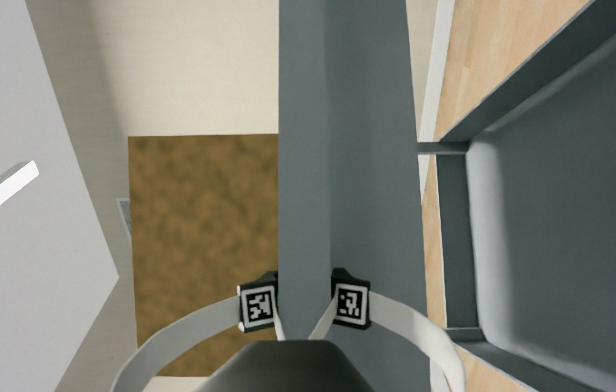

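Request:
move(r2={"joints":{"gripper_m":0.12}}, blocking=false)

Request:
wait(seconds=3)

Request:
move(r2={"base":{"translate_m":-0.2}}, blocking=false)

Request:
wait(seconds=3)

Request:
move(r2={"base":{"strafe_m":0.85}}, blocking=false)

Request:
wait(seconds=6)

Request:
move(r2={"base":{"translate_m":1.1}}, blocking=false)

Request:
wait(seconds=7)

Request:
move(r2={"base":{"rotate_rad":-1.57}}, blocking=false)

Request:
wait(seconds=4, cameras=["r2_head_camera","r2_head_left_camera","r2_wrist_camera"])

Scene clock: 1009.57 s.
move: r2 moving
r1: as last shown
r1.base_tilt: forward=-1.6 right=+1.3
r1.lidar_m: 4.93 2.80 0.25 - 0.25 0.25 0.48 1.30 1.27 2.80 2.88 3.91
r1.motor_effort: lift_m=+20(20) arm_m=+4(4) wheel_0=-32(32) wheel_1=+32(32) wheel_2=+11(11)
r1.servo_current: wrist_yaw_rad=33(65) wrist_pitch_rad=46(46) wrist_roll_rad=39(59) gripper_m=39(52)
r1.contact_limits: strafe_m 1
r1.wrist_depth_mm: - 133 134 - 370 229 178 / - 114 133 - 373 232 180 / - 116 147 788 373 246 181 / 109 134 192 - 379 235 182 / 210 - - - 379 235 182 / 226 - 193 - 190 234 182 / 222 1537 1576 143 355 210 181
r2.base_odometry: x=-5.090 y=-1.581 heading=+2.359
r2.turned_by_wheels: +0.000
r2.turned_by_imu: +0.000
r2.base_tilt: forward=-0.7 right=+0.0
r2.lidar_m: 0.38 2.22 2.14 2.21 2.28 2.19 1.00 0.74 1.67 0.98 0.96 0.42
r2.base_status: not commanded
r2.joint_positions: lift_m=+0.685 arm_m=+0.000 wrist_yaw_rad=+0.003 wrist_pitch_rad=+0.003 wrist_roll_rad=+1.569 gripper_m=+0.009
r2.joint_status: gripper_m moving
r2.measured_speeds: translate_m=+0.000 strafe_m=+0.000 rotate_rad=-0.001 lift_m=+0.000 arm_m=+0.000 wrist_yaw_rad=+0.000 wrist_pitch_rad=+0.000 wrist_roll_rad=+0.000
r2.motor_effort: lift_m=+18(19) arm_m=+4(4) wheel_0=+1(2) wheel_1=+2(3) wheel_2=+5(8)
r2.servo_current: wrist_yaw_rad=52(59) wrist_pitch_rad=39(46) wrist_roll_rad=59(59) gripper_m=111(111)
r2.hand_pose: x=+0.4595 y=-0.0866 z=+0.8624 quat_wxyz=(+0.708, +0.707, +0.002, +0.000) (m; r2's base frame)
r2.wrist_depth_mm: - - - 206 271 1618 1229 / - - - 199 262 1708 - / - - 459 193 255 831 - / - 462 462 188 247 854 - / - - 462 183 242 831 - / - - 469 180 185 - - / - - 469 - 230 1863 -
pictures: none

Scene clock: 1011.20 s.
earlier move: r2 done
r1.base_odometry: x=-2.001 y=-0.480 heading=-2.351
r1.turned_by_wheels: +0.000
r1.turned_by_imu: +0.000
r1.base_tilt: forward=-1.5 right=+1.3
r1.lidar_m: 4.93 2.79 0.25 - 0.25 0.25 0.47 1.34 1.28 2.75 2.86 3.88
r1.base_status: not commanded
r1.joint_positions: lift_m=+0.500 arm_m=+0.000 wrist_yaw_rad=+3.195 wrist_pitch_rad=+0.002 wrist_roll_rad=+0.000 gripper_m=+0.056
r1.joint_status: not commanded
r1.measured_speeds: all 0
r1.motor_effort: lift_m=+20(20) arm_m=+4(4) wheel_0=-32(32) wheel_1=+32(32) wheel_2=+11(11)
r1.servo_current: wrist_yaw_rad=59(72) wrist_pitch_rad=46(46) wrist_roll_rad=46(65) gripper_m=39(52)
r1.contact_limits: strafe_m 1
r1.hand_pose: x=-0.1218 y=+0.0720 z=+0.6775 quat_wxyz=(-0.027, -0.001, +0.000, +1.000) (m; r1's base frame)
r1.wrist_depth_mm: - 134 134 - 370 229 178 / - 114 133 - 370 231 180 / - 116 147 778 373 246 182 / 109 134 192 - 379 233 182 / 210 - - - 382 235 183 / 226 - 194 1921 190 235 182 / 223 1537 1537 143 355 211 182
r2.base_odometry: x=-5.090 y=-1.581 heading=+2.359
r2.turned_by_wheels: +0.000
r2.turned_by_imu: +0.000
r2.base_tilt: forward=-0.7 right=+0.1
r2.lidar_m: 0.35 2.22 2.10 2.18 2.28 2.17 0.96 0.76 1.71 0.97 0.98 0.45
r2.base_status: not commanded
r2.joint_positions: lift_m=+0.685 arm_m=+0.000 wrist_yaw_rad=+0.001 wrist_pitch_rad=+0.003 wrist_roll_rad=+1.569 gripper_m=+0.120
r2.joint_status: all done
r2.measured_speeds: all 0
r2.motor_effort: lift_m=+19(19) arm_m=+4(4) wheel_0=+1(2) wheel_1=+3(3) wheel_2=+4(8)
r2.servo_current: wrist_yaw_rad=52(59) wrist_pitch_rad=46(46) wrist_roll_rad=59(65) gripper_m=52(124)
r2.hand_pose: x=+0.4594 y=-0.0870 z=+0.8624 quat_wxyz=(+0.708, +0.707, +0.001, +0.000) (m; r2's base frame)
r2.wrist_depth_mm: - - - 209 274 1661 1229 / - - - 202 264 1708 512 / - - 466 196 257 798 - / - - 462 191 249 866 - / - - 469 185 242 831 - / - - 466 181 186 - - / - - 159 - 231 - -
wait: 1.63 of 3 s (r2 has come to rest)
pictures: none

Scene clock: 1011.70 s.
move: r2 moving
r1: as last shown
r1.base_tilt: forward=-1.6 right=+1.3
r1.lidar_m: 4.93 2.80 0.25 - 0.25 0.25 0.46 1.32 1.25 2.80 2.91 3.91
r1.motor_effort: lift_m=+20(20) arm_m=+4(4) wheel_0=-31(32) wheel_1=+32(32) wheel_2=+11(11)
r1.servo_current: wrist_yaw_rad=59(59) wrist_pitch_rad=39(52) wrist_roll_rad=52(65) gripper_m=33(46)
r1.contact_limits: strafe_m 1
r1.wrist_depth_mm: - 133 133 - 370 229 178 / - 114 133 - 373 232 180 / - 116 147 788 375 245 181 / 109 135 192 - 382 233 182 / 210 - - - 382 234 182 / 225 - 194 - 191 236 183 / 223 1499 1576 143 353 211 182
r2.base_odometry: x=-5.067 y=-1.603 heading=+2.359
r2.turned_by_wheels: +0.000
r2.turned_by_imu: +0.000
r2.base_tilt: forward=-0.7 right=+0.1
r2.lidar_m: 0.39 2.25 2.15 2.25 2.25 2.16 0.97 0.70 6.59 1.05 0.99 0.47
r2.base_status: translate_m moving
r2.joint_positions: lift_m=+0.685 arm_m=+0.000 wrist_yaw_rad=+0.001 wrist_pitch_rad=+0.002 wrist_roll_rad=+1.569 gripper_m=+0.120
r2.joint_status: not commanded
r2.measured_speeds: translate_m=-0.124 strafe_m=+0.002 rotate_rad=+0.000 lift_m=+0.000 arm_m=+0.000 wrist_yaw_rad=+0.000 wrist_pitch_rad=+0.000 wrist_roll_rad=+0.000
r2.motor_effort: lift_m=+16(19) arm_m=+4(4) wheel_0=-7(8) wheel_1=-7(8) wheel_2=+11(13)
r2.servo_current: wrist_yaw_rad=39(59) wrist_pitch_rad=39(46) wrist_roll_rad=52(59) gripper_m=52(52)
r2.hand_pose: x=+0.4594 y=-0.0870 z=+0.8626 quat_wxyz=(+0.708, +0.707, +0.001, +0.000) (m; r2's base frame)
r2.wrist_depth_mm: - - - 294 300 1661 1182 / - - - 286 289 1708 - / - - 488 276 279 842 - / - - 488 271 272 866 - / - - 492 263 265 854 - / - - 217 202 197 - - / - - 496 - - 1756 -
pictures: none

Scene clock: 1013.27 s.
earlier move: r2 done
r1.base_odometry: x=-2.001 y=-0.480 heading=-2.351
r1.turned_by_wheels: +0.000
r1.turned_by_imu: +0.000
r1.base_tilt: forward=-1.6 right=+1.3
r1.lidar_m: 4.93 2.79 0.25 - 0.25 0.25 0.46 1.31 1.24 2.81 2.88 3.92
r1.base_status: not commanded
r1.joint_positions: lift_m=+0.500 arm_m=+0.000 wrist_yaw_rad=+3.195 wrist_pitch_rad=+0.002 wrist_roll_rad=+0.000 gripper_m=+0.056
r1.joint_status: not commanded
r1.measured_speeds: all 0
r1.motor_effort: lift_m=+20(20) arm_m=+4(4) wheel_0=-31(32) wheel_1=+32(33) wheel_2=+11(11)
r1.servo_current: wrist_yaw_rad=33(65) wrist_pitch_rad=33(52) wrist_roll_rad=52(72) gripper_m=39(46)
r1.contact_limits: strafe_m 1
r1.hand_pose: x=-0.1218 y=+0.0720 z=+0.6775 quat_wxyz=(-0.027, -0.001, +0.000, +1.000) (m; r1's base frame)
r1.wrist_depth_mm: - 134 133 - 368 229 178 / - 114 134 - 375 232 180 / - 116 147 788 377 246 181 / 109 135 192 - 379 234 182 / 210 - - - 379 235 182 / 226 1756 194 1921 190 236 183 / 222 1499 1576 143 353 210 182
r2.base_odometry: x=-4.948 y=-1.722 heading=+2.359
r2.turned_by_wheels: +0.000
r2.turned_by_imu: +0.000
r2.base_tilt: forward=-0.7 right=+0.1
r2.lidar_m: 0.58 2.34 2.22 2.32 2.09 2.00 0.83 0.59 0.60 1.23 1.02 0.62
r2.base_status: done
r2.joint_positions: lift_m=+0.685 arm_m=+0.000 wrist_yaw_rad=+0.001 wrist_pitch_rad=+0.002 wrist_roll_rad=+1.569 gripper_m=+0.120
r2.joint_status: not commanded
r2.measured_speeds: all 0
r2.motor_effort: lift_m=+17(19) arm_m=+4(4) wheel_0=-3(10) wheel_1=-3(9) wheel_2=+4(13)
r2.servo_current: wrist_yaw_rad=39(59) wrist_pitch_rad=39(46) wrist_roll_rad=39(65) gripper_m=46(59)
r2.hand_pose: x=+0.4594 y=-0.0870 z=+0.8626 quat_wxyz=(+0.708, +0.707, +0.001, +0.000) (m; r2's base frame)
r2.wrist_depth_mm: - - - 473 - 1661 1060 / - - - 469 - 1708 473 / - - - 455 - 866 459 / - - 661 445 - - 445 / - - 668 436 439 - 433 / - - 200 368 198 - - / - - - - - 415 418
wait: 1.57 of 3 s (r2 has come to rest)
pictures: none

Scene clock: 1013.77 s.
move: r2 moving
r1: as last shown
r1.lidar_m: 4.93 2.80 0.25 - 0.25 0.25 0.48 1.30 1.27 2.79 2.88 3.90
r1.motor_effort: lift_m=+20(20) arm_m=+4(4) wheel_0=-31(32) wheel_1=+32(32) wheel_2=+11(11)
r1.servo_current: wrist_yaw_rad=46(59) wrist_pitch_rad=46(52) wrist_roll_rad=52(59) gripper_m=46(52)
r1.contact_limits: strafe_m 1
r1.wrist_depth_mm: - 133 133 - 368 230 178 / - 114 134 - 373 232 181 / - 116 147 809 375 246 181 / 109 134 192 - 379 234 182 / 210 - - - 379 235 183 / 225 1708 193 1983 191 235 183 / 223 1576 1537 143 351 211 182
r2.base_odometry: x=-4.974 y=-1.748 heading=+2.359
r2.turned_by_wheels: +0.000
r2.turned_by_imu: +0.000
r2.base_tilt: forward=-0.7 right=+0.1
r2.lidar_m: 0.54 2.28 2.17 2.31 2.05 1.99 0.87 0.61 0.60 1.28 1.07 0.64
r2.base_status: strafe_m moving
r2.joint_positions: lift_m=+0.685 arm_m=+0.000 wrist_yaw_rad=+0.001 wrist_pitch_rad=+0.002 wrist_roll_rad=+1.569 gripper_m=+0.120
r2.joint_status: not commanded
r2.measured_speeds: translate_m=+0.001 strafe_m=+0.140 rotate_rad=-0.004 lift_m=+0.000 arm_m=+0.000 wrist_yaw_rad=+0.000 wrist_pitch_rad=+0.000 wrist_roll_rad=+0.000
r2.motor_effort: lift_m=+17(17) arm_m=+4(4) wheel_0=-7(13) wheel_1=+9(11) wheel_2=-1(3)
r2.servo_current: wrist_yaw_rad=33(52) wrist_pitch_rad=46(46) wrist_roll_rad=52(59) gripper_m=46(59)
r2.hand_pose: x=+0.4594 y=-0.0870 z=+0.8626 quat_wxyz=(+0.708, +0.707, +0.001, +0.000) (m; r2's base frame)
r2.wrist_depth_mm: - - - 473 - 1708 480 / - - - 466 - 759 466 / - - 661 449 - - 455 / - - 661 436 1042 - 439 / - - 668 427 430 - 424 / - - 200 362 198 433 418 / - - - - 415 415 1078
pictures: none

Scene clock: 1017.43 s.
earlier move: r2 done
r1.base_odometry: x=-2.001 y=-0.480 heading=-2.351
r1.turned_by_wheels: +0.000
r1.turned_by_imu: +0.000
r1.base_tilt: forward=-1.6 right=+1.2
r1.lidar_m: 4.92 2.79 0.25 - 0.25 0.25 0.47 1.31 1.26 2.80 2.88 3.92
r1.base_status: not commanded
r1.joint_positions: lift_m=+0.500 arm_m=+0.000 wrist_yaw_rad=+3.195 wrist_pitch_rad=+0.002 wrist_roll_rad=+0.000 gripper_m=+0.056
r1.joint_status: not commanded
r1.measured_speeds: all 0
r1.motor_effort: lift_m=+20(20) arm_m=+4(4) wheel_0=-31(32) wheel_1=+32(33) wheel_2=+11(11)
r1.servo_current: wrist_yaw_rad=39(72) wrist_pitch_rad=46(52) wrist_roll_rad=52(72) gripper_m=46(52)
r1.contact_limits: strafe_m 1
r1.hand_pose: x=-0.1218 y=+0.0720 z=+0.6775 quat_wxyz=(-0.027, -0.001, +0.000, +1.000) (m; r1's base frame)
r1.wrist_depth_mm: - 134 134 - 370 229 179 / - 114 133 - 375 231 179 / - 116 147 798 375 246 181 / 109 135 192 - 382 235 182 / 209 - - - 382 235 183 / 225 - 193 1863 191 235 182 / 224 1537 1537 143 351 211 182
r2.base_odometry: x=-5.547 y=-2.325 heading=+2.359
r2.turned_by_wheels: +0.000
r2.turned_by_imu: +0.001
r2.base_tilt: forward=-0.8 right=+0.1
r2.lidar_m: 2.17 1.56 1.48 1.56 1.66 1.57 1.63 1.35 1.30 1.85 0.95 1.05
r2.base_status: done
r2.joint_positions: lift_m=+0.685 arm_m=+0.000 wrist_yaw_rad=+0.001 wrist_pitch_rad=+0.002 wrist_roll_rad=+1.569 gripper_m=+0.120
r2.joint_status: not commanded
r2.measured_speeds: all 0
r2.motor_effort: lift_m=+16(17) arm_m=+4(5) wheel_0=-1(13) wheel_1=+1(13) wheel_2=+0(3)
r2.servo_current: wrist_yaw_rad=39(59) wrist_pitch_rad=46(52) wrist_roll_rad=39(59) gripper_m=46(59)
r2.hand_pose: x=+0.4594 y=-0.0870 z=+0.8626 quat_wxyz=(+0.708, +0.707, +0.001, +0.000) (m; r2's base frame)
r2.wrist_depth_mm: - - - - - 1661 1160 / - - - - - 1708 1182 / - - - - - 1756 1205 / - - - - - 1756 1182 / - - - - - 1618 1205 / - - 196 - 195 1499 1205 / - - - - - 1576 1229
wait: 3.67 of 6 s (r2 has come to rest)
pictures: none

Scene clock: 1017.93 s.
move: r2 moving
r1: as last shown
r1.base_tilt: forward=-1.6 right=+1.3
r1.lidar_m: 4.93 2.81 0.25 - 0.25 0.25 0.50 1.32 1.24 2.80 2.88 3.89
r1.motor_effort: lift_m=+20(20) arm_m=+4(4) wheel_0=-32(32) wheel_1=+32(32) wheel_2=+11(11)
r1.servo_current: wrist_yaw_rad=52(65) wrist_pitch_rad=46(46) wrist_roll_rad=20(72) gripper_m=39(46)
r1.contact_limits: strafe_m 1
r1.wrist_depth_mm: - 134 134 - 370 229 178 / - 114 134 - 373 232 180 / - 116 147 798 375 246 181 / 109 135 191 - 379 234 182 / 210 - - - 382 235 182 / 226 - 193 1983 191 234 183 / 224 1537 1537 143 353 211 182
r2.base_odometry: x=-5.569 y=-2.303 heading=+2.359
r2.turned_by_wheels: +0.000
r2.turned_by_imu: +0.000
r2.base_tilt: forward=-0.7 right=+0.0
r2.lidar_m: 2.15 1.54 1.47 1.56 1.73 1.59 1.68 1.40 1.31 1.83 0.95 1.03
r2.base_status: translate_m moving
r2.joint_positions: lift_m=+0.685 arm_m=+0.000 wrist_yaw_rad=+0.001 wrist_pitch_rad=+0.002 wrist_roll_rad=+1.569 gripper_m=+0.120
r2.joint_status: not commanded
r2.measured_speeds: translate_m=+0.121 strafe_m=-0.001 rotate_rad=-0.004 lift_m=+0.000 arm_m=+0.000 wrist_yaw_rad=+0.000 wrist_pitch_rad=+0.000 wrist_roll_rad=+0.000
r2.motor_effort: lift_m=+17(17) arm_m=+4(4) wheel_0=+6(9) wheel_1=+7(8) wheel_2=-13(13)
r2.servo_current: wrist_yaw_rad=52(52) wrist_pitch_rad=39(46) wrist_roll_rad=46(59) gripper_m=52(59)
r2.hand_pose: x=+0.4594 y=-0.0870 z=+0.8626 quat_wxyz=(+0.708, +0.707, +0.001, +0.000) (m; r2's base frame)
r2.wrist_depth_mm: - - - - - 1661 1182 / - - - - - 1708 1182 / - - - - - 1756 1205 / - - - - - 1708 1205 / - - - - - 1661 1182 / - - 195 - 196 1537 1205 / - - - - - 1618 1205
pictures: none

Scene clock: 1022.60 s.
earlier move: r2 done
r1.base_odometry: x=-2.001 y=-0.480 heading=-2.351
r1.turned_by_wheels: +0.000
r1.turned_by_imu: +0.000
r1.base_tilt: forward=-1.6 right=+1.3
r1.lidar_m: 4.92 2.80 0.25 - 0.25 0.25 0.46 1.30 1.27 2.79 2.90 3.90
r1.base_status: not commanded
r1.joint_positions: lift_m=+0.500 arm_m=+0.000 wrist_yaw_rad=+3.195 wrist_pitch_rad=+0.002 wrist_roll_rad=+0.000 gripper_m=+0.056
r1.joint_status: not commanded
r1.measured_speeds: all 0
r1.motor_effort: lift_m=+20(20) arm_m=+4(4) wheel_0=-32(32) wheel_1=+32(33) wheel_2=+11(11)
r1.servo_current: wrist_yaw_rad=59(72) wrist_pitch_rad=46(52) wrist_roll_rad=52(72) gripper_m=39(52)
r1.contact_limits: strafe_m 1
r1.hand_pose: x=-0.1218 y=+0.0720 z=+0.6775 quat_wxyz=(-0.027, -0.001, +0.000, +1.000) (m; r1's base frame)
r1.wrist_depth_mm: - 134 133 - 370 229 179 / - 114 133 - 377 232 180 / - 115 147 788 379 245 181 / 109 135 192 - 382 235 182 / 209 - - - 382 235 183 / 226 - 194 - 191 235 182 / 222 1537 1537 143 353 211 182
r2.base_odometry: x=-6.327 y=-1.549 heading=+2.359
r2.turned_by_wheels: +0.000
r2.turned_by_imu: +0.002
r2.base_tilt: forward=-0.7 right=+0.1
r2.lidar_m: 1.40 1.01 0.94 0.98 1.38 2.52 2.61 1.97 0.71 0.63 2.28 2.16
r2.base_status: done
r2.joint_positions: lift_m=+0.685 arm_m=+0.000 wrist_yaw_rad=+0.001 wrist_pitch_rad=+0.002 wrist_roll_rad=+1.569 gripper_m=+0.120
r2.joint_status: not commanded
r2.measured_speeds: all 0
r2.motor_effort: lift_m=+17(17) arm_m=+4(4) wheel_0=+2(14) wheel_1=+3(9) wheel_2=-2(15)
r2.servo_current: wrist_yaw_rad=46(59) wrist_pitch_rad=39(52) wrist_roll_rad=33(59) gripper_m=52(59)
r2.hand_pose: x=+0.4594 y=-0.0870 z=+0.8626 quat_wxyz=(+0.708, +0.707, +0.001, +0.000) (m; r2's base frame)
r2.wrist_depth_mm: - - - - - 1661 1182 / - - - - - 1708 1182 / - - - - - 1661 1205 / - - - - - 1661 1182 / - - - - - 1430 1205 / - 186 190 - 186 - 1182 / - - - - - - 1078
wait: 4.67 of 7 s (r2 has come to rest)
pictures: none

Scene clock: 1023.10 s.
move: r2 moving
r1: as last shown
r1.lidar_m: 4.92 2.77 0.25 - 0.25 0.25 0.48 1.30 1.25 2.79 2.88 3.91
r1.servo_current: wrist_yaw_rad=52(65) wrist_pitch_rad=39(46) wrist_roll_rad=46(65) gripper_m=39(46)
r1.contact_limits: strafe_m 1
r1.wrist_depth_mm: - 133 133 - 368 230 178 / - 114 134 - 375 233 180 / - 116 147 788 377 245 181 / 109 135 191 - 382 234 182 / 210 - - - 379 235 183 / 226 - 193 1921 190 236 182 / 223 1537 1576 143 353 211 182
r2.base_odometry: x=-6.327 y=-1.549 heading=+2.107
r2.turned_by_wheels: -0.252
r2.turned_by_imu: -0.245
r2.base_tilt: forward=-0.7 right=+0.1
r2.lidar_m: 1.94 1.13 0.95 0.97 1.12 1.91 2.52 2.17 0.87 0.64 0.60 2.19
r2.base_status: rotate_rad moving
r2.joint_positions: lift_m=+0.685 arm_m=+0.000 wrist_yaw_rad=+0.001 wrist_pitch_rad=+0.002 wrist_roll_rad=+1.569 gripper_m=+0.120
r2.joint_status: not commanded
r2.measured_speeds: translate_m=+0.002 strafe_m=+0.002 rotate_rad=-0.976 lift_m=+0.000 arm_m=+0.000 wrist_yaw_rad=+0.000 wrist_pitch_rad=+0.000 wrist_roll_rad=+0.000
r2.motor_effort: lift_m=+17(17) arm_m=+4(4) wheel_0=+6(11) wheel_1=+9(10) wheel_2=+12(12)
r2.servo_current: wrist_yaw_rad=59(59) wrist_pitch_rad=39(46) wrist_roll_rad=52(59) gripper_m=52(59)
r2.hand_pose: x=+0.4594 y=-0.0870 z=+0.8626 quat_wxyz=(+0.708, +0.707, +0.001, +0.000) (m; r2's base frame)
r2.wrist_depth_mm: - - - - - 1661 1160 / - - - - - 1756 1205 / - - - - - 1756 1205 / - - - - - 1756 1182 / - - - - - 1618 1182 / - 186 190 - 186 1430 1205 / - - - - - - 1182
pictures: none

Scene clock: 1024.67 s.
earlier move: r2 done
r1.base_odometry: x=-2.001 y=-0.480 heading=-2.351
r1.turned_by_wheels: +0.000
r1.turned_by_imu: +0.000
r1.base_tilt: forward=-1.6 right=+1.3
r1.lidar_m: 4.92 2.78 0.25 - 0.25 0.25 0.49 1.31 1.26 2.79 2.89 3.91
r1.base_status: not commanded
r1.joint_positions: lift_m=+0.500 arm_m=+0.000 wrist_yaw_rad=+3.195 wrist_pitch_rad=+0.002 wrist_roll_rad=+0.000 gripper_m=+0.056
r1.joint_status: not commanded
r1.measured_speeds: all 0
r1.motor_effort: lift_m=+20(20) arm_m=+4(4) wheel_0=-32(32) wheel_1=+32(33) wheel_2=+11(11)
r1.servo_current: wrist_yaw_rad=46(65) wrist_pitch_rad=33(46) wrist_roll_rad=52(65) gripper_m=39(46)
r1.contact_limits: strafe_m 1
r1.hand_pose: x=-0.1218 y=+0.0720 z=+0.6775 quat_wxyz=(-0.027, -0.001, +0.000, +1.000) (m; r1's base frame)
r1.wrist_depth_mm: - 134 133 - 368 229 178 / - 114 134 - 375 231 180 / - 116 147 798 377 245 181 / 109 135 191 - 382 235 183 / 210 - - - 382 235 182 / 225 - 193 - 191 235 182 / 224 1537 1537 143 355 210 182
r2.base_odometry: x=-6.327 y=-1.549 heading=+0.790
r2.turned_by_wheels: -1.317
r2.turned_by_imu: -1.282
r2.base_tilt: forward=-0.7 right=+0.1
r2.lidar_m: 0.64 2.27 2.20 1.39 1.00 0.96 0.99 1.39 2.52 2.64 1.97 0.73
r2.base_status: done
r2.joint_positions: lift_m=+0.685 arm_m=+0.000 wrist_yaw_rad=+0.001 wrist_pitch_rad=+0.002 wrist_roll_rad=+1.569 gripper_m=+0.120
r2.joint_status: not commanded
r2.measured_speeds: all 0
r2.motor_effort: lift_m=+16(17) arm_m=+4(4) wheel_0=+4(11) wheel_1=+4(11) wheel_2=+4(12)
r2.servo_current: wrist_yaw_rad=46(59) wrist_pitch_rad=39(46) wrist_roll_rad=59(59) gripper_m=52(59)
r2.hand_pose: x=+0.4594 y=-0.0870 z=+0.8626 quat_wxyz=(+0.708, +0.707, +0.001, +0.000) (m; r2's base frame)
r2.wrist_depth_mm: - - - 496 - 1808 496 / - - - 477 - 831 473 / - - 504 466 - 917 462 / - 508 508 455 - - 452 / - - 512 449 - - 439 / - - 200 433 188 - - / - - - - - 1863 -
wait: 1.57 of 4 s (r2 has come to rest)
pictures: r2_head_camera, r2_head_left_camera, r2_wrist_camera
Images, in order (width x height): r2_head_camera 420x560, r2_head_left_camera 420x672, r2_wrist_camera 616x392.

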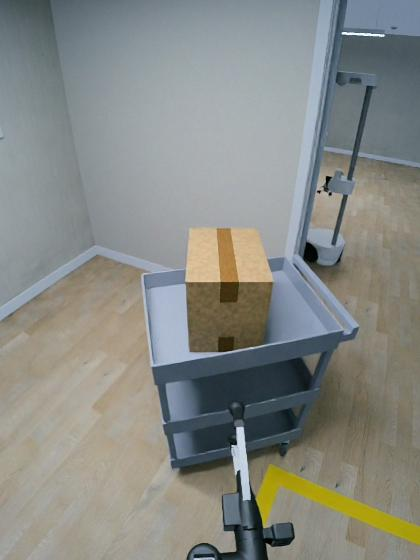

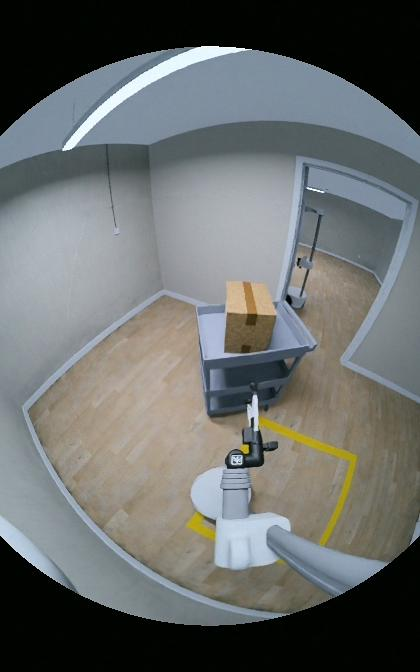

